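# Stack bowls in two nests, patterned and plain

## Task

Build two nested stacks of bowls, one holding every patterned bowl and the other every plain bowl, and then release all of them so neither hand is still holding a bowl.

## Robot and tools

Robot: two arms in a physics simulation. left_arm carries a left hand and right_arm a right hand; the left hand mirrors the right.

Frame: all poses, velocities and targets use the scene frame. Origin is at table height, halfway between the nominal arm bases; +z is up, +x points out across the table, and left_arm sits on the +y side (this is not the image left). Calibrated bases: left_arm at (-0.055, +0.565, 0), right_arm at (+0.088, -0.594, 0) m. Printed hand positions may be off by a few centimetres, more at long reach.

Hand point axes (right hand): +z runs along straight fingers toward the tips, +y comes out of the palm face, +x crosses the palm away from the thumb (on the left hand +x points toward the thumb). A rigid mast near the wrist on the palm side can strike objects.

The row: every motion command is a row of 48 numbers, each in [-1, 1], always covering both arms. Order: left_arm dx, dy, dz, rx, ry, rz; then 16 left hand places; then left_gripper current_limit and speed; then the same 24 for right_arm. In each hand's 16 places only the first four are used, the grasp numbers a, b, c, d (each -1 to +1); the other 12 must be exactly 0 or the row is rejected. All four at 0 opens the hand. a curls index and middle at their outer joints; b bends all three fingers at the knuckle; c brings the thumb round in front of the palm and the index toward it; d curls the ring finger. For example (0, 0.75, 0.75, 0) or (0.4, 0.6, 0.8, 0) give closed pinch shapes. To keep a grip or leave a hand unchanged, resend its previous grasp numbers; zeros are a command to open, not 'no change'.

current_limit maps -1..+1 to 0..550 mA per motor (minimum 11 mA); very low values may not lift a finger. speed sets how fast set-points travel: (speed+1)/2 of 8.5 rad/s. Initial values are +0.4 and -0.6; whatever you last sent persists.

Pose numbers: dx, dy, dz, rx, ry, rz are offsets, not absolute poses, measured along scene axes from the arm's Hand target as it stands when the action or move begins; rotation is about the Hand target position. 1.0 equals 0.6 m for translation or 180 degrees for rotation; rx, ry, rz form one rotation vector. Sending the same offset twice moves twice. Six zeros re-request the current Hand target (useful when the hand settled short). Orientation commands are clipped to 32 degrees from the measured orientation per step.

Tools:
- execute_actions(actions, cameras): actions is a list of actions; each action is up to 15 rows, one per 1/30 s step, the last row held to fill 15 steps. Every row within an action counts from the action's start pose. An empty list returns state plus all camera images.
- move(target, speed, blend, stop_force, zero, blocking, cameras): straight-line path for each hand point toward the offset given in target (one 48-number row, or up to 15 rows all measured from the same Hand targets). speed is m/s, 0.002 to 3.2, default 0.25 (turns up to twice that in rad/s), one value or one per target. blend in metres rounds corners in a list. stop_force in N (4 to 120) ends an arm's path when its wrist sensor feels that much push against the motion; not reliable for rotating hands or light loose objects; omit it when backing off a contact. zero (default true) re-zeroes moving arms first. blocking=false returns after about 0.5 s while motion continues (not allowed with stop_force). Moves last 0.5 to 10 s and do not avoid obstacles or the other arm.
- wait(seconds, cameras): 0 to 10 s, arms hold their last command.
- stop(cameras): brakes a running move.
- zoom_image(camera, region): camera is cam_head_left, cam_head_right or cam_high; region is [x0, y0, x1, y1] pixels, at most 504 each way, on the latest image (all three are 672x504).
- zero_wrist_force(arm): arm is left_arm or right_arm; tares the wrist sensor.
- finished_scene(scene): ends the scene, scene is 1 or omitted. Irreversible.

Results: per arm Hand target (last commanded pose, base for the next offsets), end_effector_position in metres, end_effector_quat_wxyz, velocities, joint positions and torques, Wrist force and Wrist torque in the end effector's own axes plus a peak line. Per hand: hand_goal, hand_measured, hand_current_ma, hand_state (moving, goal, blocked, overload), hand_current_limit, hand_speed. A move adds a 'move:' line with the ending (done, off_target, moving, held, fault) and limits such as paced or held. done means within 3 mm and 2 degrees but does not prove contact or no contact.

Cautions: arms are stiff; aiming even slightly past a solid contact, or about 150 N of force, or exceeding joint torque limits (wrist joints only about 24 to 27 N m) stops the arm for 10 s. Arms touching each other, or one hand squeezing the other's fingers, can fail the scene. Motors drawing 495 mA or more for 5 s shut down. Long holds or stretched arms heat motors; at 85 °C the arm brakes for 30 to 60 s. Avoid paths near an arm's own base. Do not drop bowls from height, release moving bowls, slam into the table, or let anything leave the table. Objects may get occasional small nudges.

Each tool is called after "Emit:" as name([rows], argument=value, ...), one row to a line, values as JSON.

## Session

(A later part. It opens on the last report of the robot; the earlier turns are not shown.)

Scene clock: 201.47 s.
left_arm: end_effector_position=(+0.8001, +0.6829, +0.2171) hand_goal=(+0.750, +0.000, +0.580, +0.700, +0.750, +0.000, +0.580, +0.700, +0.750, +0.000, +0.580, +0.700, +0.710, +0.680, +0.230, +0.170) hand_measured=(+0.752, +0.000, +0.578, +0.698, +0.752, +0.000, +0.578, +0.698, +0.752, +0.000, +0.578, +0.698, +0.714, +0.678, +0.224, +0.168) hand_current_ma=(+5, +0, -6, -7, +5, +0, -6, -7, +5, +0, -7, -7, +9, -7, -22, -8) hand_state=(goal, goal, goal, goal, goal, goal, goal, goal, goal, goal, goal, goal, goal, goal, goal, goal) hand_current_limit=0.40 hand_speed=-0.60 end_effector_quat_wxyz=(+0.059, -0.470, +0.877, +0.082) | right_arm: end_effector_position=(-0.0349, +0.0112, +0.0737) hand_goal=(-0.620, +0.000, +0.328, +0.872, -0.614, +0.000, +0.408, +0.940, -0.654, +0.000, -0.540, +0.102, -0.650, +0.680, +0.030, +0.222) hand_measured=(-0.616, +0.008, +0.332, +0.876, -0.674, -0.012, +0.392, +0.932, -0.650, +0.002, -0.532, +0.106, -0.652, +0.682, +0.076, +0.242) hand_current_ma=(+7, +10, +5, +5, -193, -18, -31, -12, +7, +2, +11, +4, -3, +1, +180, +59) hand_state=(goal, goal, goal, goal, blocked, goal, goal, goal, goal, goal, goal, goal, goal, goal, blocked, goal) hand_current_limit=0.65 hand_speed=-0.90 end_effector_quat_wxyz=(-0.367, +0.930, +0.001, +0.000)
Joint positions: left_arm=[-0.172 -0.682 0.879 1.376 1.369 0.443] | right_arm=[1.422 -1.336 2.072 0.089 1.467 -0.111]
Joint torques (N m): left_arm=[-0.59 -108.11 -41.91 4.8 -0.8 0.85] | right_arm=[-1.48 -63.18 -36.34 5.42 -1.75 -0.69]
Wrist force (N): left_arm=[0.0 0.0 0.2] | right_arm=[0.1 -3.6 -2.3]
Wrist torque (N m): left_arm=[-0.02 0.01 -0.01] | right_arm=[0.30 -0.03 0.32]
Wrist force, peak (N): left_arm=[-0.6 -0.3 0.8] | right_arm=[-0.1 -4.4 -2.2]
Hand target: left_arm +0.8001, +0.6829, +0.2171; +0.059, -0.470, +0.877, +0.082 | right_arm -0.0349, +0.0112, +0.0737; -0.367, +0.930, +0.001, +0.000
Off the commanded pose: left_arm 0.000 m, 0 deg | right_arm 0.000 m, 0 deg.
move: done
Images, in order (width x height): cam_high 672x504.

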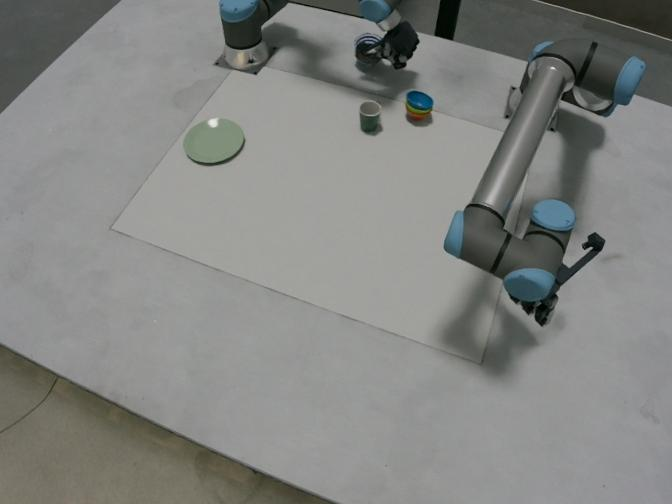

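Emit:
move(target=[0,0,0,0,0,0,0,0,0,0,0,0,0,0,0,0,0,0,0,0,0,0,0.4,-0.6,0,0.00333,0.01,0,0,0,0,0.86,0.8,0.7,0,0,0,0,0,0,0,0,0,0,0,0,0.65,-0.9], speed=0.02, cameras=["cam_high"])

Emit:
zoom_image(camera="cam_high", region=[346, 25, 396, 75])

Scene clock: 202.53 s.
left_arm: end_effector_position=(+0.8001, +0.6829, +0.2171) hand_goal=(+0.750, +0.000, +0.580, +0.700, +0.750, +0.000, +0.580, +0.700, +0.750, +0.000, +0.580, +0.700, +0.710, +0.680, +0.230, +0.170) hand_measured=(+0.752, +0.000, +0.578, +0.698, +0.752, +0.000, +0.578, +0.698, +0.752, +0.000, +0.578, +0.698, +0.714, +0.678, +0.224, +0.168) hand_current_ma=(+5, +0, -6, -7, +5, +0, -6, -7, +5, +0, -7, -7, +9, -7, -22, -8) hand_state=(goal, goal, goal, goal, goal, goal, goal, goal, goal, goal, goal, goal, goal, goal, goal, goal) hand_current_limit=0.40 hand_speed=-0.60 end_effector_quat_wxyz=(+0.059, -0.470, +0.877, +0.082) | right_arm: end_effector_position=(-0.0349, +0.0131, +0.0795) hand_goal=(-0.620, +0.000, +0.328, +0.872, -0.614, +0.000, +0.408, +0.940, -0.654, +0.000, -0.540, +0.102, -0.650, +0.680, +0.030, +0.222) hand_measured=(-0.596, +0.008, +0.338, +0.876, -0.634, -0.008, +0.392, +0.932, -0.650, +0.002, -0.532, +0.106, -0.652, +0.682, +0.060, +0.234) hand_current_ma=(+59, +11, +18, +5, -43, -12, -31, -12, +7, +2, +11, +4, -3, +1, +99, +36) hand_state=(blocked, goal, goal, goal, goal, goal, goal, goal, goal, goal, goal, goal, goal, goal, blocked, goal) hand_current_limit=0.65 hand_speed=-0.90 end_effector_quat_wxyz=(-0.367, +0.930, +0.001, +0.000)
Joint positions: left_arm=[-0.172 -0.682 0.879 1.376 1.369 0.443] | right_arm=[1.423 -1.341 2.064 0.101 1.467 -0.111]
Joint torques (N m): left_arm=[0.12 -109.85 -42.02 5.01 -0.53 1.07] | right_arm=[9.97 -66.55 -43.53 5.85 1.24 1.57]
Wrist force (N): left_arm=[-0.2 0.2 0.5] | right_arm=[-0.9 -0.4 -1.3]
Wrist torque (N m): left_arm=[-0.02 0.04 -0.02] | right_arm=[0.55 0.03 0.42]
Wrist force, peak (N): left_arm=[-0.5 0.1 0.7] | right_arm=[0.3 -3.9 -2.8]
Hand target: left_arm +0.8001, +0.6829, +0.2171; +0.059, -0.470, +0.877, +0.082 | right_arm -0.0349, +0.0131, +0.0797; -0.367, +0.930, +0.001, +0.000
Off the commanded pose: left_arm 0.000 m, 0 deg | right_arm 0.000 m, 0 deg.
move: done
Images, in order (width x height): cam_high 672x504.

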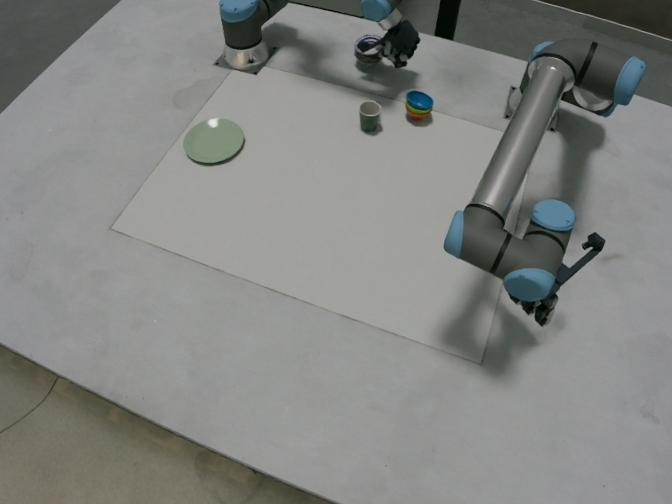

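Scaled by 10.080.

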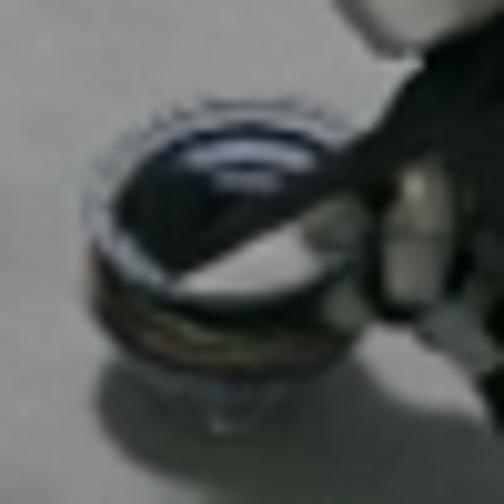

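Emit:
move(target=[0,0,0,0,0,0,0,0,0,0,0,0,0,0,0,0,0,0,0,0,0,0,0.4,-0.6,0,0.003,0.002,0,0,0,0,0.76,0.8,0.7,0,0,0,0,0,0,0,0,0,0,0,0,0.65,-0.9], speed=0.02, cameras=["cam_high"])

Emit:
zoom_image(camera="cam_high", region=[346, 25, 396, 75])

Scene clock: 203.53 s.
left_arm: end_effector_position=(+0.8001, +0.6829, +0.2171) hand_goal=(+0.750, +0.000, +0.580, +0.700, +0.750, +0.000, +0.580, +0.700, +0.750, +0.000, +0.580, +0.700, +0.710, +0.680, +0.230, +0.170) hand_measured=(+0.752, +0.000, +0.578, +0.698, +0.752, +0.000, +0.578, +0.698, +0.752, +0.000, +0.578, +0.698, +0.714, +0.678, +0.224, +0.168) hand_current_ma=(+5, +0, -6, -7, +5, +0, -6, -7, +5, +0, -7, -7, +9, -7, -22, -8) hand_state=(goal, goal, goal, goal, goal, goal, goal, goal, goal, goal, goal, goal, goal, goal, goal, goal) hand_current_limit=0.40 hand_speed=-0.60 end_effector_quat_wxyz=(+0.059, -0.470, +0.877, +0.082) | right_arm: end_effector_position=(-0.0349, +0.0149, +0.0808) hand_goal=(-0.486, +0.000, +0.298, +0.852, -0.440, +0.000, +0.428, +0.940, -0.504, +0.000, -0.540, +0.082, -0.650, +0.680, +0.030, +0.202) hand_measured=(-0.520, +0.008, +0.284, +0.846, -0.590, -0.010, +0.398, +0.922, -0.500, +0.002, -0.532, +0.086, -0.652, +0.682, +0.030, +0.204) hand_current_ma=(-91, +11, -28, -10, -453, -13, -72, -37, +6, +2, +11, +4, -3, +1, +0, +2) hand_state=(blocked, goal, goal, goal, blocked, goal, blocked, goal, goal, goal, goal, goal, goal, goal, goal, goal) hand_current_limit=0.65 hand_speed=-0.90 end_effector_quat_wxyz=(-0.367, +0.930, +0.001, +0.000)
Joint positions: left_arm=[-0.172 -0.682 0.879 1.376 1.369 0.443] | right_arm=[1.423 -1.34 2.06 0.105 1.468 -0.111]
Joint torques (N m): left_arm=[-0.88 -108.6 -42.23 4.75 -0.55 0.97] | right_arm=[10.99 -39.45 -40.73 6.06 1.19 1.62]
Wrist force (N): left_arm=[0.5 0.1 0.6] | right_arm=[-0.5 -4.1 -2.7]
Wrist torque (N m): left_arm=[-0.04 -0.05 0.05] | right_arm=[0.25 0.02 0.36]
Wrist force, peak (N): left_arm=[-0.2 -0.1 0.9] | right_arm=[-0.3 -5.2 -3.2]
Hand target: left_arm +0.8001, +0.6829, +0.2171; +0.059, -0.470, +0.877, +0.082 | right_arm -0.0349, +0.0149, +0.0809; -0.367, +0.930, +0.001, +0.000
Off the commanded pose: left_arm 0.000 m, 0 deg | right_arm 0.000 m, 0 deg.
move: done
Images, in order (width x height): cam_high 672x504.

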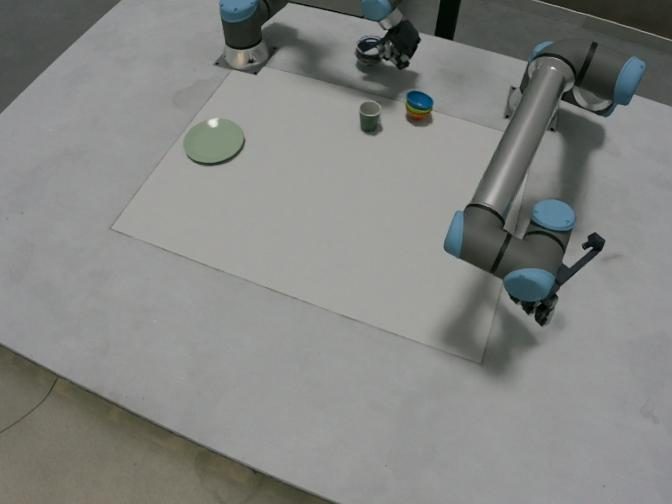

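Scaled by 10.080.

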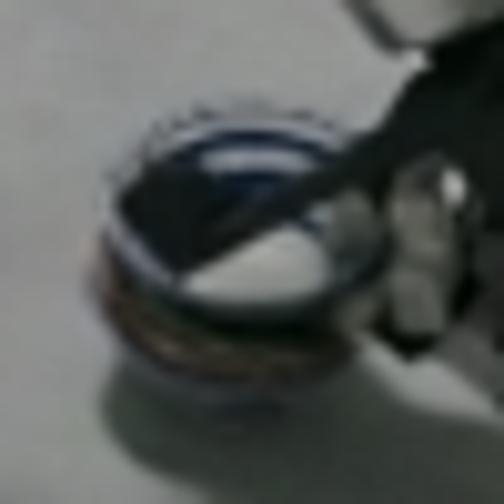

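Emit:
move(target=[0,0,0,0,0,0,0,0,0,0,0,0,0,0,0,0,0,0,0,0,0,0,0.4,-0.6,0,0.0117,0.0133,0,0,0,0,0.76,0.8,0.7,0,0,0,0,0,0,0,0,0,0,0,0,0.65,-0.9], speed=0.02, cameras=["cam_high"])

Emit:
zoom_image(camera="cam_high", region=[346, 25, 396, 75])

Scene clock: 204.90 s.
left_arm: end_effector_position=(+0.8001, +0.6829, +0.2171) hand_goal=(+0.750, +0.000, +0.580, +0.700, +0.750, +0.000, +0.580, +0.700, +0.750, +0.000, +0.580, +0.700, +0.710, +0.680, +0.230, +0.170) hand_measured=(+0.752, +0.000, +0.578, +0.698, +0.752, +0.000, +0.578, +0.698, +0.752, +0.000, +0.578, +0.698, +0.714, +0.678, +0.224, +0.168) hand_current_ma=(+5, +0, -6, -7, +5, +0, -6, -7, +5, +0, -7, -7, +9, -7, -22, -8) hand_state=(goal, goal, goal, goal, goal, goal, goal, goal, goal, goal, goal, goal, goal, goal, goal, goal) hand_current_limit=0.40 hand_speed=-0.60 end_effector_quat_wxyz=(+0.059, -0.470, +0.877, +0.082) | right_arm: end_effector_position=(-0.0349, +0.0218, +0.0887) hand_goal=(-0.486, +0.000, +0.298, +0.852, -0.440, +0.000, +0.428, +0.940, -0.504, +0.000, -0.540, +0.082, -0.650, +0.680, +0.030, +0.202) hand_measured=(-0.478, +0.004, +0.300, +0.850, -0.436, -0.004, +0.428, +0.936, -0.500, +0.002, -0.532, +0.086, -0.650, +0.682, +0.030, +0.204) hand_current_ma=(+15, +3, +1, -1, +6, -4, -1, -4, +6, +2, +11, +4, +1, +2, +0, +2) hand_state=(goal, goal, goal, goal, goal, goal, goal, goal, goal, goal, goal, goal, goal, goal, goal, goal) hand_current_limit=0.65 hand_speed=-0.90 end_effector_quat_wxyz=(-0.367, +0.930, +0.001, +0.000)
Joint positions: left_arm=[-0.172 -0.682 0.879 1.376 1.369 0.443] | right_arm=[1.425 -1.339 2.04 0.123 1.469 -0.109]
Joint torques (N m): left_arm=[0.38 -110 -41.96 4.73 -0.73 1.22] | right_arm=[11.08 -41.66 -44.23 5.29 1.25 1.46]
Wrist force (N): left_arm=[0.0 0.2 0.4] | right_arm=[-0.8 -0.2 -0.4]
Wrist torque (N m): left_arm=[0.00 0.01 0.00] | right_arm=[0.52 0.01 0.40]
Wrist force, peak (N): left_arm=[-0.3 -0.2 1.0] | right_arm=[-0.3 -4.7 -2.8]
Hand target: left_arm +0.8001, +0.6829, +0.2171; +0.059, -0.470, +0.877, +0.082 | right_arm -0.0349, +0.0220, +0.0888; -0.367, +0.930, +0.001, +0.000
Off the commanded pose: left_arm 0.000 m, 0 deg | right_arm 0.000 m, 0 deg.
move: done
Images, in order (width x height): cam_high 672x504.

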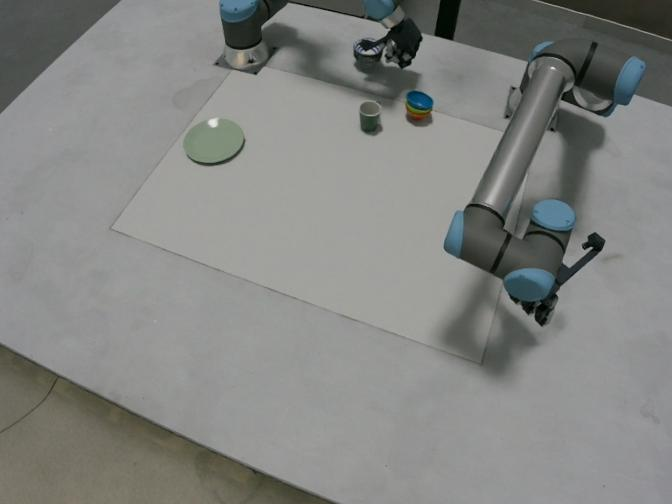

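Scaled by 10.080.

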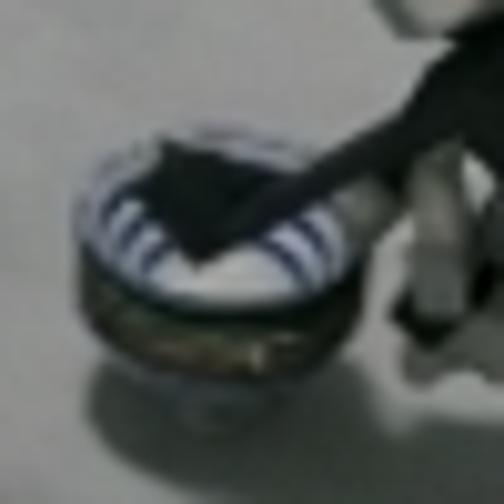

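Emit:
move([
  [0,0,0,0,0,0,0,0,0,0,0,0,0,0,0,0,0,0,0,0,0,0,0.4,-0.6,0,0.02,0.05,0,0,0,0,0.76,0.8,0.7,0,0,0,0,0,0,0,0,0,0,0,0,0.65,-0.9],
  [0,0,0,0,0,0,0,0,0,0,0,0,0,0,0,0,0,0,0,0,0,0,0.4,-0.6,0.05,0.1333,0.1917,0,0,0,0,0.76,0.8,0.7,0,0,0,0,0,0,0,0,0,0,0,0,0.65,-0.9],
], speed=[0.05, 0.15], blend=[0.01, 0], cameras=["cam_high", "cam_head_left"])

Emit:
zoom_image(camera="cam_high", region=[346, 25, 396, 75])

Emit:
zoom_image(camera="cam_high", region=[395, 75, 445, 125])

Scene clock: 207.17 s.
left_arm: end_effector_position=(+0.8001, +0.6829, +0.2171) hand_goal=(+0.750, +0.000, +0.580, +0.700, +0.750, +0.000, +0.580, +0.700, +0.750, +0.000, +0.580, +0.700, +0.710, +0.680, +0.230, +0.170) hand_measured=(+0.752, +0.000, +0.578, +0.698, +0.752, +0.000, +0.578, +0.698, +0.752, +0.000, +0.578, +0.698, +0.714, +0.678, +0.224, +0.168) hand_current_ma=(+5, +0, -6, -7, +5, +0, -6, -7, +5, +0, -7, -7, +9, -7, -22, -8) hand_state=(goal, goal, goal, goal, goal, goal, goal, goal, goal, goal, goal, goal, goal, goal, goal, goal) hand_current_limit=0.40 hand_speed=-0.60 end_effector_quat_wxyz=(+0.059, -0.470, +0.877, +0.082) | right_arm: end_effector_position=(-0.0050, +0.1018, +0.2037) hand_goal=(-0.486, +0.000, +0.298, +0.852, -0.440, +0.000, +0.428, +0.940, -0.504, +0.000, -0.540, +0.082, -0.650, +0.680, +0.030, +0.202) hand_measured=(-0.478, +0.004, +0.300, +0.850, -0.436, -0.004, +0.428, +0.936, -0.500, +0.002, -0.532, +0.086, -0.650, +0.682, +0.030, +0.204) hand_current_ma=(+15, +3, +1, -1, +6, -3, -1, -4, +6, +2, +11, +4, +1, +2, +0, +2) hand_state=(goal, goal, goal, goal, goal, goal, goal, goal, goal, goal, goal, goal, goal, goal, goal, goal) hand_current_limit=0.65 hand_speed=-0.90 end_effector_quat_wxyz=(-0.367, +0.930, +0.001, +0.000)
Joint positions: left_arm=[-0.172 -0.682 0.879 1.376 1.369 0.443] | right_arm=[1.394 -1.334 1.794 0.368 1.448 -0.132]
Joint torques (N m): left_arm=[2.18 -108.7 -42.93 4.74 -0.57 0.96] | right_arm=[-7 -50.37 -49.1 5.48 -3.63 -1.56]
Wrist force (N): left_arm=[-0.2 -0.1 0.5] | right_arm=[-0.7 -0.3 -0.1]
Wrist torque (N m): left_arm=[-0.05 0.04 -0.02] | right_arm=[0.48 -0.01 0.39]
Wrist force, peak (N): left_arm=[0.0 0.9 0.7] | right_arm=[-0.2 -1.1 -0.3]
Hand target: left_arm +0.8001, +0.6829, +0.2171; +0.059, -0.470, +0.877, +0.082 | right_arm -0.0049, +0.1019, +0.2039; -0.367, +0.930, +0.001, +0.000
Off the commanded pose: left_arm 0.000 m, 0 deg | right_arm 0.000 m, 0 deg.
move: done
Images, in order (width x height): cam_head_left 672x504, cam_high 672x504.

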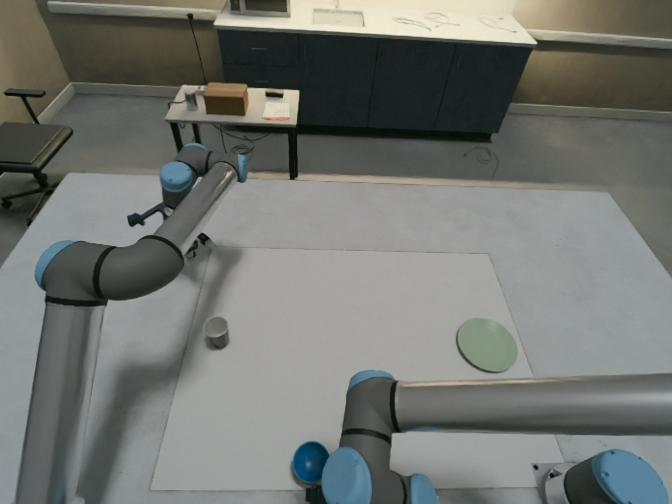

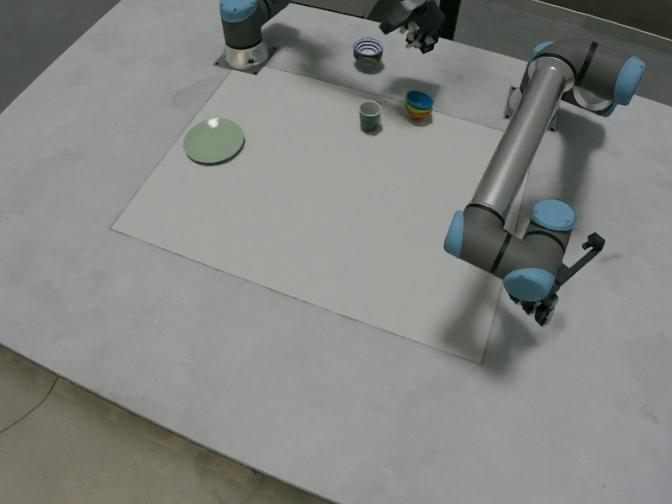

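Scaled by 10.080.

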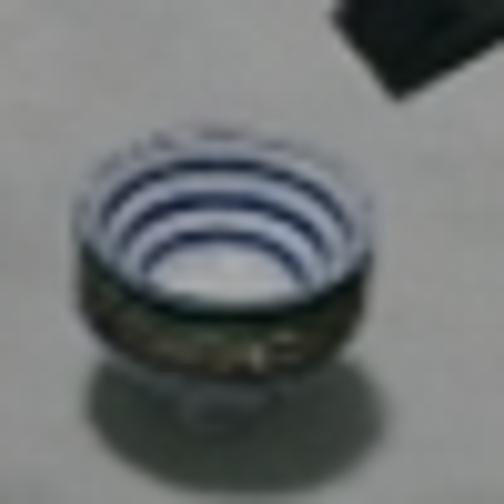

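Scaled by 10.080.

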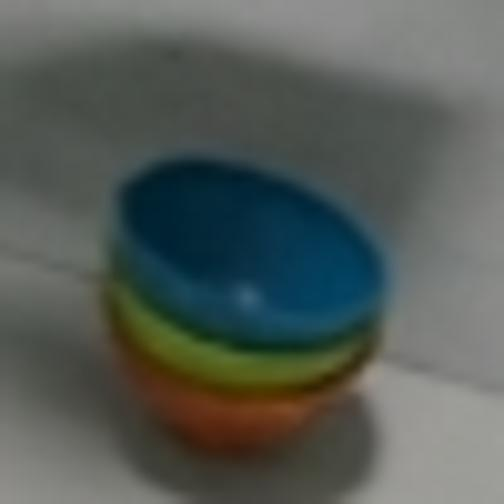

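Emit:
zoom_image(camera="cam_high", region=[402, 86, 438, 122])

Emit:
zoom_image(camera="cam_head_left", region=[280, 430, 340, 490])

Scaled by 14.000.

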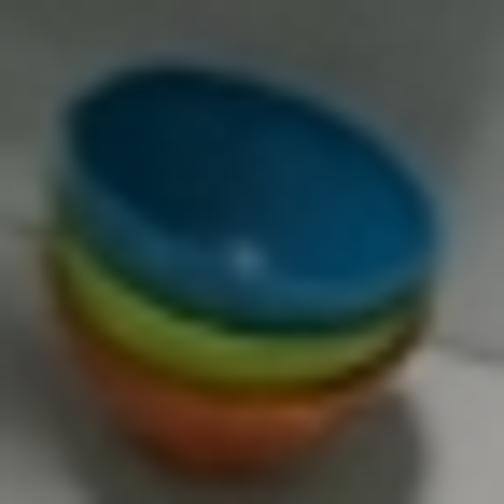

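Scaled by 8.400.

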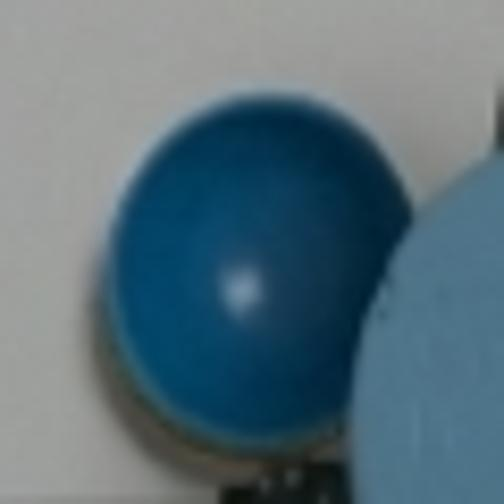

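Emit:
move(target=[0,0,0,0,0,0,0,0,0,0,0,0,0,0,0,0,0,0,0,0,0,0,0.4,-0.6,0.2998,0.1052,-0.0233,0.11,-0.0194,-0.1099,0,0.77,0.8,0.8,0,0,0,0,0,0,0,0,0,0,0,0,0.2,-0.7], speed=0.15, cameras=["cam_high"])

Emit:
zoom_image(camera="cam_high", region=[385, 40, 465, 130])

Scene clock: 212.23 s.
left_arm: end_effector_position=(+0.8001, +0.6829, +0.2171) hand_goal=(+0.750, +0.000, +0.580, +0.700, +0.750, +0.000, +0.580, +0.700, +0.750, +0.000, +0.580, +0.700, +0.710, +0.680, +0.230, +0.170) hand_measured=(+0.752, +0.000, +0.578, +0.698, +0.752, +0.000, +0.578, +0.698, +0.752, +0.000, +0.578, +0.698, +0.714, +0.678, +0.224, +0.168) hand_current_ma=(+5, +0, -6, -7, +5, +0, -6, -7, +5, +0, -7, -7, +9, -7, -22, -8) hand_state=(goal, goal, goal, goal, goal, goal, goal, goal, goal, goal, goal, goal, goal, goal, goal, goal) hand_current_limit=0.40 hand_speed=-0.60 end_effector_quat_wxyz=(+0.059, -0.470, +0.877, +0.082) | right_arm: end_effector_position=(+0.1748, +0.1650, +0.1899) hand_goal=(-0.490, +0.000, +0.292, +0.854, -0.438, +0.000, +0.426, +0.940, -0.564, +0.000, -0.700, -0.026, -0.650, +0.680, +0.030, +0.204) hand_measured=(-0.478, +0.004, +0.298, +0.852, -0.434, -0.002, +0.428, +0.936, -0.544, +0.002, -0.632, -0.006, -0.650, +0.682, +0.030, +0.204) hand_current_ma=(+21, +3, +10, -3, +5, -3, +1, -4, +48, +2, +205, +43, +1, +2, +0, -1) hand_state=(goal, goal, goal, goal, goal, goal, goal, goal, blocked, goal, blocked, goal, goal, goal, goal, goal) hand_current_limit=0.20 hand_speed=-0.70 end_effector_quat_wxyz=(-0.515, +0.839, -0.147, +0.091)
Joint positions: left_arm=[-0.172 -0.682 0.879 1.376 1.369 0.443] | right_arm=[1.19 -1.37 1.917 -0.076 1.539 -0.016]
Joint torques (N m): left_arm=[0.19 -106.69 -41.74 4.69 -0.39 1.03] | right_arm=[-5.95 -46.45 -25.8 -2.18 2.3 2.69]
Wrist force (N): left_arm=[-0.1 0.1 0.2] | right_arm=[-0.9 -0.8 0.0]
Wrist torque (N m): left_arm=[-0.01 0.02 -0.01] | right_arm=[0.47 0.07 0.27]
Wrist force, peak (N): left_arm=[-0.7 0.3 0.8] | right_arm=[-1.0 1.3 -1.6]
Hand target: left_arm +0.8001, +0.6829, +0.2171; +0.059, -0.470, +0.877, +0.082 | right_arm +0.1750, +0.1651, +0.1899; -0.515, +0.839, -0.147, +0.091
Off the commanded pose: left_arm 0.000 m, 0 deg | right_arm 0.000 m, 0 deg.
move: done
Images, in order (width x height): cam_high 672x504.

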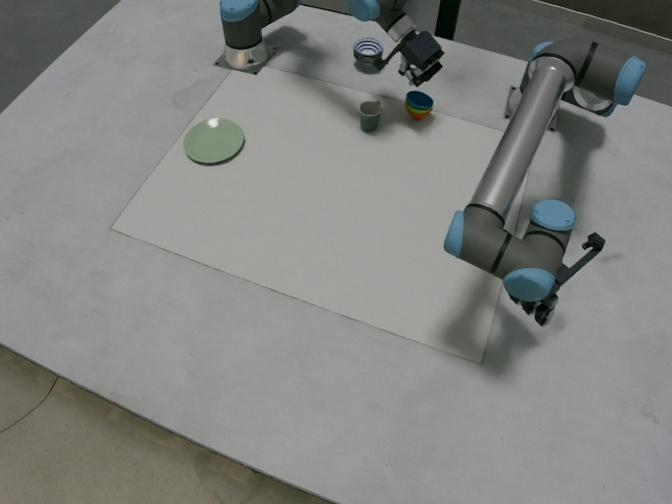

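Scaled by 5.600.

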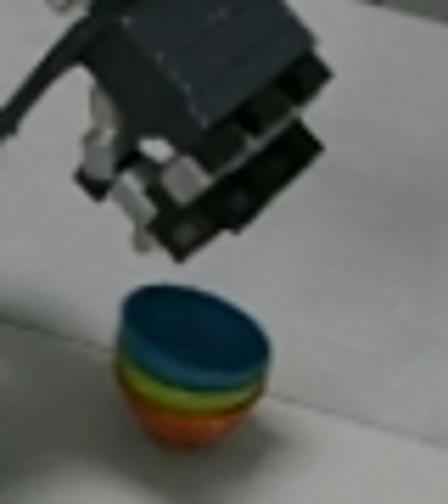

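Emit:
move(target=[0,0,0,0,0,0,0,0,0,0,0,0,0,0,0,0,0,0,0,0,0,0,0.4,-0.6,0,0,-0.0915,0,0,0,0,0.77,0.8,0.8,0,0,0,0,0,0,0,0,0,0,0,0,0.2,-0.7], speed=0.04, stop_force=4, cameras=["cam_high"])

Emit:
zoom_image(camera="cam_high", region=[390, 60, 450, 130])

Scene clock: 215.13 s.
left_arm: end_effector_position=(+0.8001, +0.6829, +0.2171) hand_goal=(+0.750, +0.000, +0.580, +0.700, +0.750, +0.000, +0.580, +0.700, +0.750, +0.000, +0.580, +0.700, +0.710, +0.680, +0.230, +0.170) hand_measured=(+0.752, +0.000, +0.578, +0.698, +0.752, +0.000, +0.578, +0.698, +0.752, +0.000, +0.578, +0.698, +0.714, +0.678, +0.224, +0.168) hand_current_ma=(+5, +0, -6, -7, +5, +0, -6, -7, +5, +0, -7, -7, +9, -7, -22, -8) hand_state=(goal, goal, goal, goal, goal, goal, goal, goal, goal, goal, goal, goal, goal, goal, goal, goal) hand_current_limit=0.40 hand_speed=-0.60 end_effector_quat_wxyz=(+0.059, -0.470, +0.877, +0.082) | right_arm: end_effector_position=(+0.1750, +0.1651, +0.1350) hand_goal=(-0.490, +0.000, +0.292, +0.854, -0.438, +0.000, +0.426, +0.940, -0.564, +0.000, -0.700, -0.026, -0.650, +0.680, +0.030, +0.204) hand_measured=(-0.478, +0.004, +0.298, +0.852, -0.434, -0.002, +0.428, +0.938, -0.544, +0.002, -0.632, -0.006, -0.650, +0.682, +0.030, +0.204) hand_current_ma=(+21, +3, +10, -3, +4, -1, +1, -3, +48, +2, +205, +43, +1, +2, +0, -1) hand_state=(goal, goal, goal, goal, goal, goal, goal, goal, blocked, goal, blocked, goal, goal, goal, goal, goal) hand_current_limit=0.20 hand_speed=-0.70 end_effector_quat_wxyz=(-0.515, +0.839, -0.147, +0.091)
Joint positions: left_arm=[-0.172 -0.682 0.879 1.376 1.369 0.443] | right_arm=[1.19 -1.316 1.963 -0.177 1.539 -0.016]
Joint torques (N m): left_arm=[-1.14 -108.88 -42.07 4.91 -0.53 1.22] | right_arm=[-0.2 -48.78 -23.33 -2.37 1.91 1.39]
Wrist force (N): left_arm=[0.0 0.0 0.3] | right_arm=[-0.9 -1.2 0.1]
Wrist torque (N m): left_arm=[-0.02 0.02 0.00] | right_arm=[0.44 0.09 0.28]
Wrist force, peak (N): left_arm=[-1.1 0.1 0.2] | right_arm=[-1.3 -1.1 0.3]
Hand target: left_arm +0.8001, +0.6829, +0.2171; +0.059, -0.470, +0.877, +0.082 | right_arm +0.1750, +0.1651, +0.1350; -0.515, +0.839, -0.147, +0.091
Off the commanded pose: left_arm 0.000 m, 0 deg | right_arm 0.000 m, 0 deg.
move: done
Images, in order (width x height): cam_high 672x504.

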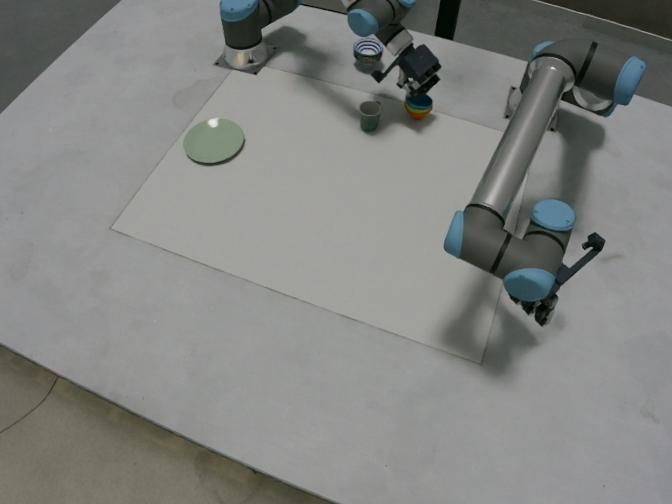

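Scaled by 7.200.

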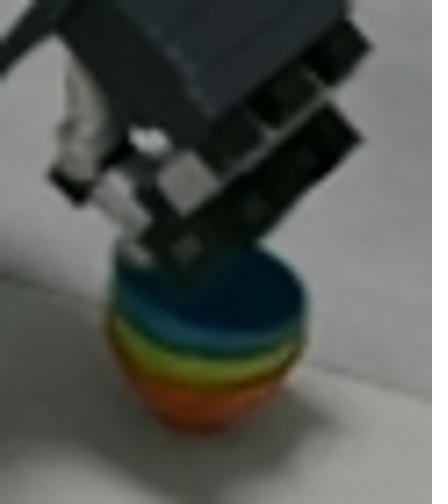

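Emit:
move(target=[0,0,0,0,0,0,0,0,0,0,0,0,0,0,0,0,0,0,0,0,0,0,0.4,-0.6,0,0,-0.01667,0,0,0,0,0.77,0.8,0.8,0,0,0,0,0,0,0,0,0,0,0,0,0.2,-0.7], speed=0.025, stop_force=4, zero=false, cameras=["cam_high"])

Emit:
zoom_image(camera="cam_high", region=[390, 60, 450, 130])

Scene clock: 216.80 s.
left_arm: end_effector_position=(+0.8001, +0.6829, +0.2171) hand_goal=(+0.750, +0.000, +0.580, +0.700, +0.750, +0.000, +0.580, +0.700, +0.750, +0.000, +0.580, +0.700, +0.710, +0.680, +0.230, +0.170) hand_measured=(+0.752, +0.000, +0.578, +0.698, +0.752, +0.000, +0.578, +0.698, +0.752, +0.000, +0.578, +0.698, +0.714, +0.678, +0.224, +0.168) hand_current_ma=(+5, +0, -6, -7, +5, +0, -6, -7, +5, +0, -7, -7, +9, -7, -22, -8) hand_state=(goal, goal, goal, goal, goal, goal, goal, goal, goal, goal, goal, goal, goal, goal, goal, goal) hand_current_limit=0.40 hand_speed=-0.60 end_effector_quat_wxyz=(+0.059, -0.470, +0.877, +0.082) | right_arm: end_effector_position=(+0.1750, +0.1651, +0.1250) hand_goal=(-0.490, +0.000, +0.292, +0.854, -0.438, +0.000, +0.426, +0.940, -0.564, +0.000, -0.700, -0.026, -0.650, +0.680, +0.030, +0.204) hand_measured=(-0.478, +0.004, +0.298, +0.852, -0.434, -0.002, +0.428, +0.938, -0.544, +0.002, -0.632, -0.006, -0.650, +0.682, +0.030, +0.204) hand_current_ma=(+21, +3, +10, -3, +5, -1, +1, -2, +48, +2, +205, +43, +1, +2, +0, -1) hand_state=(goal, goal, goal, goal, goal, goal, goal, goal, blocked, goal, blocked, goal, goal, goal, goal, goal) hand_current_limit=0.20 hand_speed=-0.70 end_effector_quat_wxyz=(-0.515, +0.839, -0.147, +0.091)
Joint positions: left_arm=[-0.172 -0.682 0.879 1.376 1.369 0.443] | right_arm=[1.19 -1.305 1.971 -0.195 1.539 -0.016]
Joint torques (N m): left_arm=[-0.77 -107.72 -41.3 5.11 -0.43 1.03] | right_arm=[3.01 -49 -22.36 -2.36 2.13 1.56]
Wrist force (N): left_arm=[-0.2 0.5 0.2] | right_arm=[-0.8 -1.1 0.2]
Wrist torque (N m): left_arm=[0.06 0.03 -0.03] | right_arm=[0.46 0.10 0.30]
Wrist force, peak (N): left_arm=[-0.6 0.3 0.8] | right_arm=[-1.3 -1.4 0.1]
Hand target: left_arm +0.8001, +0.6829, +0.2171; +0.059, -0.470, +0.877, +0.082 | right_arm +0.1750, +0.1651, +0.1250; -0.515, +0.839, -0.147, +0.091
Off the commanded pose: left_arm 0.000 m, 0 deg | right_arm 0.000 m, 0 deg.
move: done
Images, in order (width x height): cam_high 672x504.

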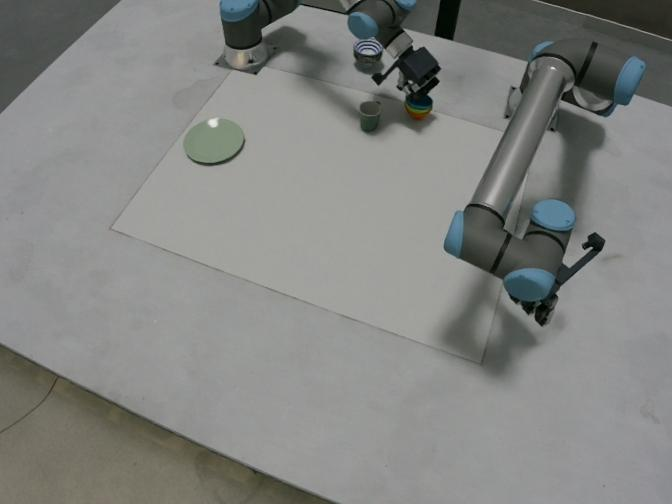

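Scaled by 7.200.

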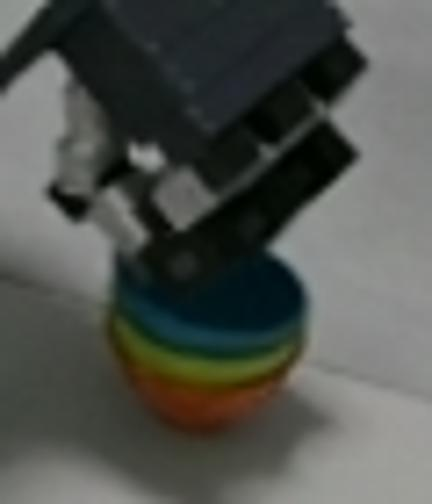

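Emit:
move([
  [0,0,0,0,0,0,0,0,0,0,0,0,0,0,0,0,0,0,0,0,0,0,0.4,-0.6,0,0,0.0333,0,0,0,0,0.77,0.8,0.8,0,0,0,0,0,0,0,0,0,0,0,0,0.2,-0.7],
  [0,0,0,0,0,0,0,0,0,0,0,0,0,0,0,0,0,0,0,0,0,0,0.4,-0.6,0,-0.0167,0.0417,0,0,0,0,0.77,0.8,0.8,0,0,0,0,0,0,0,0,0,0,0,0,0.2,-0.7],
], speed=0.06, blend=[0.003, 0], cameras=["cam_high"])

Emit:
zoom_image(camera="cam_high", region=[395, 75, 440, 125])

Scene clock: 219.07 s.
left_arm: end_effector_position=(+0.8001, +0.6829, +0.2171) hand_goal=(+0.750, +0.000, +0.580, +0.700, +0.750, +0.000, +0.580, +0.700, +0.750, +0.000, +0.580, +0.700, +0.710, +0.680, +0.230, +0.170) hand_measured=(+0.752, +0.000, +0.578, +0.698, +0.752, +0.000, +0.578, +0.698, +0.752, +0.000, +0.578, +0.698, +0.714, +0.678, +0.224, +0.168) hand_current_ma=(+5, +0, -6, -7, +5, +0, -6, -7, +5, +0, -7, -7, +9, -7, -22, -8) hand_state=(goal, goal, goal, goal, goal, goal, goal, goal, goal, goal, goal, goal, goal, goal, goal, goal) hand_current_limit=0.40 hand_speed=-0.60 end_effector_quat_wxyz=(+0.059, -0.470, +0.877, +0.082) | right_arm: end_effector_position=(+0.1749, +0.1552, +0.1499) hand_goal=(-0.490, +0.000, +0.292, +0.854, -0.438, +0.000, +0.426, +0.940, -0.564, +0.000, -0.700, -0.026, -0.650, +0.680, +0.030, +0.204) hand_measured=(-0.480, +0.004, +0.298, +0.852, -0.430, +0.000, +0.428, +0.940, -0.544, +0.002, -0.632, -0.006, -0.650, +0.682, +0.030, +0.204) hand_current_ma=(+21, +3, +10, -3, +14, +0, +3, +0, +48, +2, +205, +43, +1, +2, +0, -1) hand_state=(goal, goal, goal, goal, goal, goal, goal, goal, blocked, goal, blocked, goal, goal, goal, goal, goal) hand_current_limit=0.20 hand_speed=-0.70 end_effector_quat_wxyz=(-0.515, +0.839, -0.147, +0.091)
Joint positions: left_arm=[-0.172 -0.682 0.879 1.376 1.369 0.443] | right_arm=[1.183 -1.346 1.97 -0.154 1.533 -0.019]
Joint torques (N m): left_arm=[0.75 -109.35 -41.5 5.06 -0.6 0.79] | right_arm=[-6.16 -74.22 -24.82 3.22 -1.8 -0.74]
Wrist force (N): left_arm=[-0.2 0.0 0.8] | right_arm=[-0.6 -0.7 0.3]
Wrist torque (N m): left_arm=[-0.06 0.05 -0.03] | right_arm=[0.46 0.05 0.30]
Wrist force, peak (N): left_arm=[-0.2 -0.4 1.0] | right_arm=[-0.8 -1.9 0.9]
Hand target: left_arm +0.8001, +0.6829, +0.2171; +0.059, -0.470, +0.877, +0.082 | right_arm +0.1750, +0.1550, +0.1500; -0.515, +0.839, -0.147, +0.091
Off the commanded pose: left_arm 0.000 m, 0 deg | right_arm 0.000 m, 0 deg.
move: done
Images, in order (width x height): cam_high 672x504.

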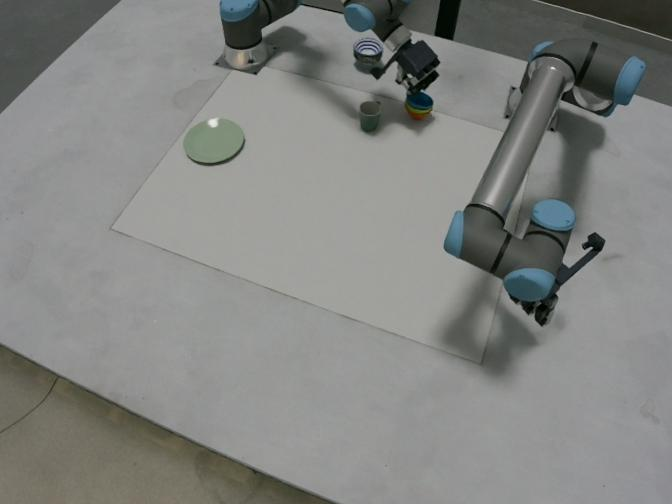

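Scaled by 10.080.

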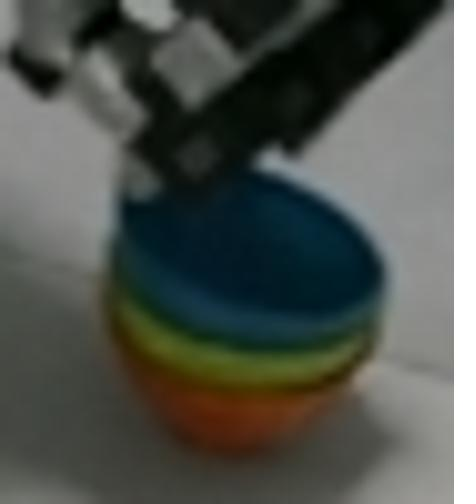

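Emit:
move(target=[0,0,0,0,0,0,0,0,0,0,0,0,0,0,0,0,0,0,0,0,0,0,0.4,-0.6,0,0,-0.0333,0,0,0,0,0.77,0.8,0.8,0,0,0,0,0,0,0,0,0,0,0,0,0.2,-0.7], speed=0.025, stop_force=4, cameras=["cam_high"])

Emit:
zoom_image(camera="cam_high", region=[395, 75, 440, 125])

Scene clock: 221.87 s.
left_arm: end_effector_position=(+0.8001, +0.6829, +0.2171) hand_goal=(+0.750, +0.000, +0.580, +0.700, +0.750, +0.000, +0.580, +0.700, +0.750, +0.000, +0.580, +0.700, +0.710, +0.680, +0.230, +0.170) hand_measured=(+0.752, +0.000, +0.578, +0.698, +0.752, +0.000, +0.578, +0.698, +0.752, +0.000, +0.578, +0.698, +0.714, +0.678, +0.224, +0.168) hand_current_ma=(+5, +0, -6, -7, +5, +0, -6, -7, +5, +0, -7, -7, +9, -7, -22, -8) hand_state=(goal, goal, goal, goal, goal, goal, goal, goal, goal, goal, goal, goal, goal, goal, goal, goal) hand_current_limit=0.40 hand_speed=-0.60 end_effector_quat_wxyz=(+0.059, -0.470, +0.877, +0.082) | right_arm: end_effector_position=(+0.1750, +0.1550, +0.1300) hand_goal=(-0.490, +0.000, +0.292, +0.854, -0.438, +0.000, +0.426, +0.940, -0.564, +0.000, -0.700, -0.026, -0.650, +0.680, +0.030, +0.204) hand_measured=(-0.480, +0.004, +0.298, +0.852, -0.444, +0.000, +0.422, +0.940, -0.544, +0.002, -0.632, -0.006, -0.650, +0.682, +0.030, +0.204) hand_current_ma=(+21, +3, +10, -3, -10, +0, -4, +0, +48, +2, +205, +43, +1, +2, +0, -1) hand_state=(goal, goal, goal, goal, goal, goal, goal, goal, blocked, goal, blocked, goal, goal, goal, goal, goal) hand_current_limit=0.20 hand_speed=-0.70 end_effector_quat_wxyz=(-0.515, +0.839, -0.147, +0.091)
Joint positions: left_arm=[-0.172 -0.682 0.879 1.376 1.369 0.443] | right_arm=[1.183 -1.326 1.986 -0.191 1.533 -0.019]
Joint torques (N m): left_arm=[0.87 -108.11 -42.57 4.92 -0.31 0.94] | right_arm=[-3.09 -45.35 -22.32 -2.41 -1.67 0.15]
Wrist force (N): left_arm=[-0.5 0.4 0.1] | right_arm=[-0.6 -1.9 -0.3]
Wrist torque (N m): left_arm=[0.04 0.07 -0.06] | right_arm=[0.38 0.10 0.27]
Wrist force, peak (N): left_arm=[-0.6 0.3 0.7] | right_arm=[-0.8 -2.0 -0.3]
Hand target: left_arm +0.8001, +0.6829, +0.2171; +0.059, -0.470, +0.877, +0.082 | right_arm +0.1750, +0.1550, +0.1300; -0.515, +0.839, -0.147, +0.091
Off the commanded pose: left_arm 0.000 m, 0 deg | right_arm 0.000 m, 0 deg.
move: done
Images, in order (width x height): cam_high 672x504.

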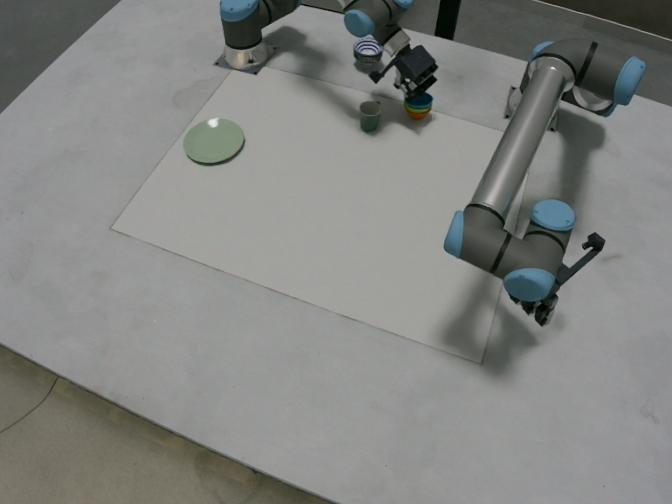

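Scaled by 10.080.

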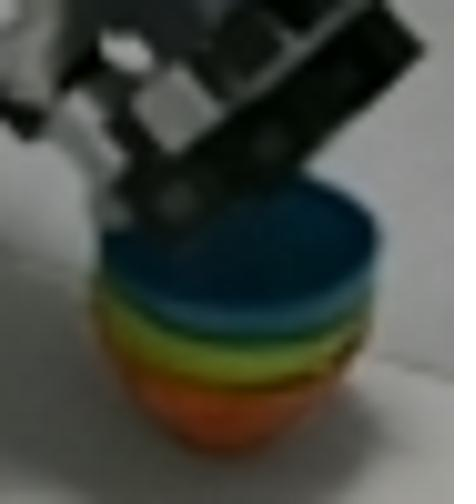

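Emit:
move(target=[0,0,0,0,0,0,0,0,0,0,0,0,0,0,0,0,0,0,0,0,0,0,0.4,-0.6,0,0,0.1,0,0,0,0,0.77,0.8,0.8,0,0,0,0,0,0,0,0,0,0,0,0,0.2,-0.7], speed=0.06, cameras=["cam_high"])

Emit:
zoom_image(camera="cam_high", region=[395, 75, 440, 125])

Scene clock: 223.53 s.
left_arm: end_effector_position=(+0.8001, +0.6829, +0.2171) hand_goal=(+0.750, +0.000, +0.580, +0.700, +0.750, +0.000, +0.580, +0.700, +0.750, +0.000, +0.580, +0.700, +0.710, +0.680, +0.230, +0.170) hand_measured=(+0.752, +0.000, +0.578, +0.698, +0.752, +0.000, +0.578, +0.698, +0.752, +0.000, +0.578, +0.698, +0.714, +0.678, +0.224, +0.168) hand_current_ma=(+5, +0, -6, -7, +5, +0, -6, -7, +5, +0, -7, -7, +9, -7, -22, -8) hand_state=(goal, goal, goal, goal, goal, goal, goal, goal, goal, goal, goal, goal, goal, goal, goal, goal) hand_current_limit=0.40 hand_speed=-0.60 end_effector_quat_wxyz=(+0.059, -0.470, +0.877, +0.082) | right_arm: end_effector_position=(+0.1749, +0.1550, +0.1898) hand_goal=(-0.490, +0.000, +0.292, +0.854, -0.438, +0.000, +0.426, +0.940, -0.564, +0.000, -0.700, -0.026, -0.650, +0.680, +0.030, +0.204) hand_measured=(-0.480, +0.004, +0.298, +0.852, -0.438, +0.000, +0.424, +0.940, -0.544, +0.002, -0.632, -0.006, -0.650, +0.682, +0.030, +0.204) hand_current_ma=(+20, +3, +10, -3, +1, +0, -1, +0, +48, +2, +205, +43, +1, +2, +0, -1) hand_state=(goal, goal, goal, goal, goal, goal, goal, goal, blocked, goal, blocked, goal, goal, goal, goal, goal) hand_current_limit=0.20 hand_speed=-0.70 end_effector_quat_wxyz=(-0.515, +0.839, -0.147, +0.091)
Joint positions: left_arm=[-0.172 -0.682 0.879 1.376 1.369 0.443] | right_arm=[1.183 -1.386 1.936 -0.08 1.533 -0.019]
Joint torques (N m): left_arm=[-0.1 -107.13 -42.47 4.95 -0.63 0.82] | right_arm=[0.54 -70.4 -50.4 3.09 0.72 0.23]
Wrist force (N): left_arm=[-0.2 0.6 0.3] | right_arm=[-1.1 -0.6 0.1]
Wrist torque (N m): left_arm=[0.05 0.04 -0.02] | right_arm=[0.47 0.09 0.26]
Wrist force, peak (N): left_arm=[-1.0 0.0 0.0] | right_arm=[-0.9 -2.2 0.0]
Hand target: left_arm +0.8001, +0.6829, +0.2171; +0.059, -0.470, +0.877, +0.082 | right_arm +0.1750, +0.1550, +0.1900; -0.515, +0.839, -0.147, +0.091
Off the commanded pose: left_arm 0.000 m, 0 deg | right_arm 0.000 m, 0 deg.
move: done
Images, in order (width x height): cam_high 672x504.

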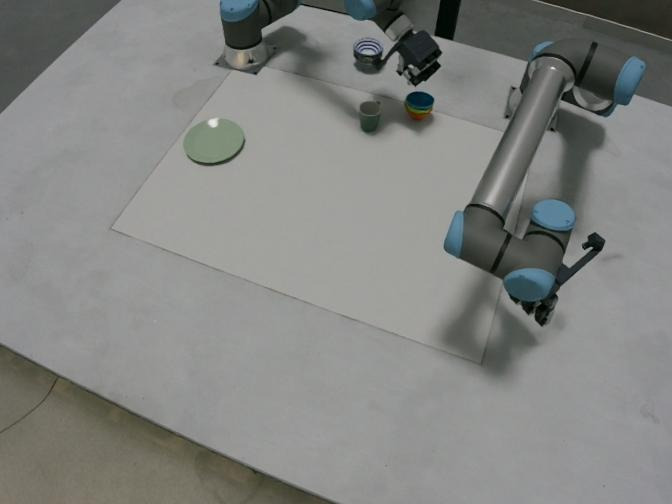

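Scaled by 10.080.

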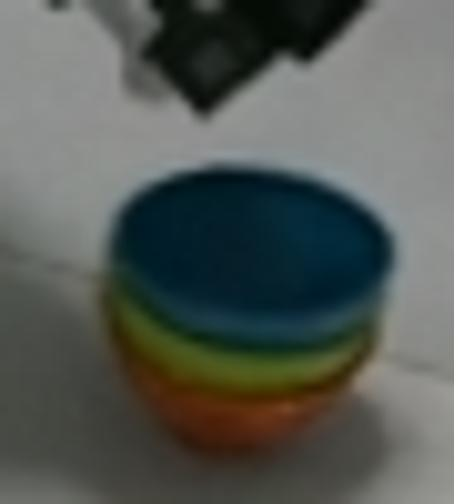

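Emit:
zoom_image(camera="cam_high", region=[403, 88, 437, 122])

Emit:
zoom_image(camera="cam_high", region=[350, 34, 386, 70])

Scaled by 14.824.

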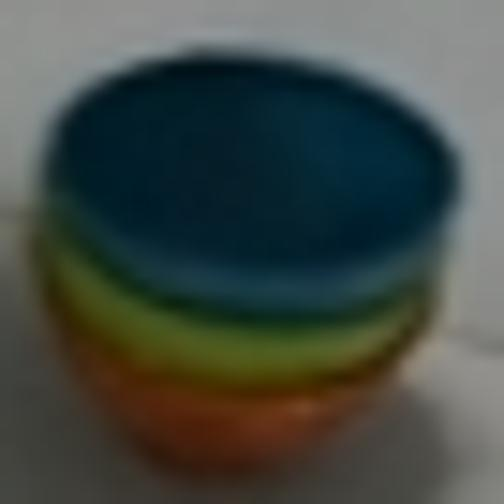

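Scaled by 14.000.

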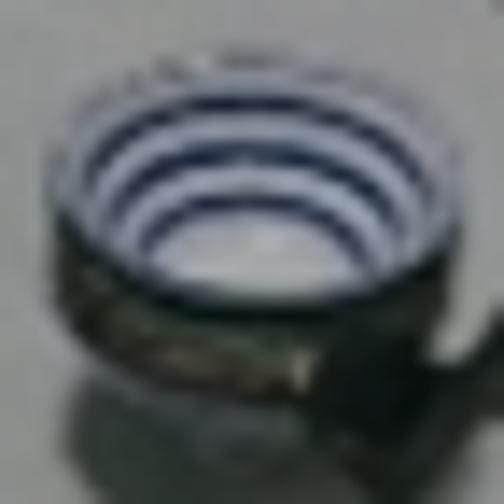

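Emit:
finished_scene()

The scene is finished: the task was done.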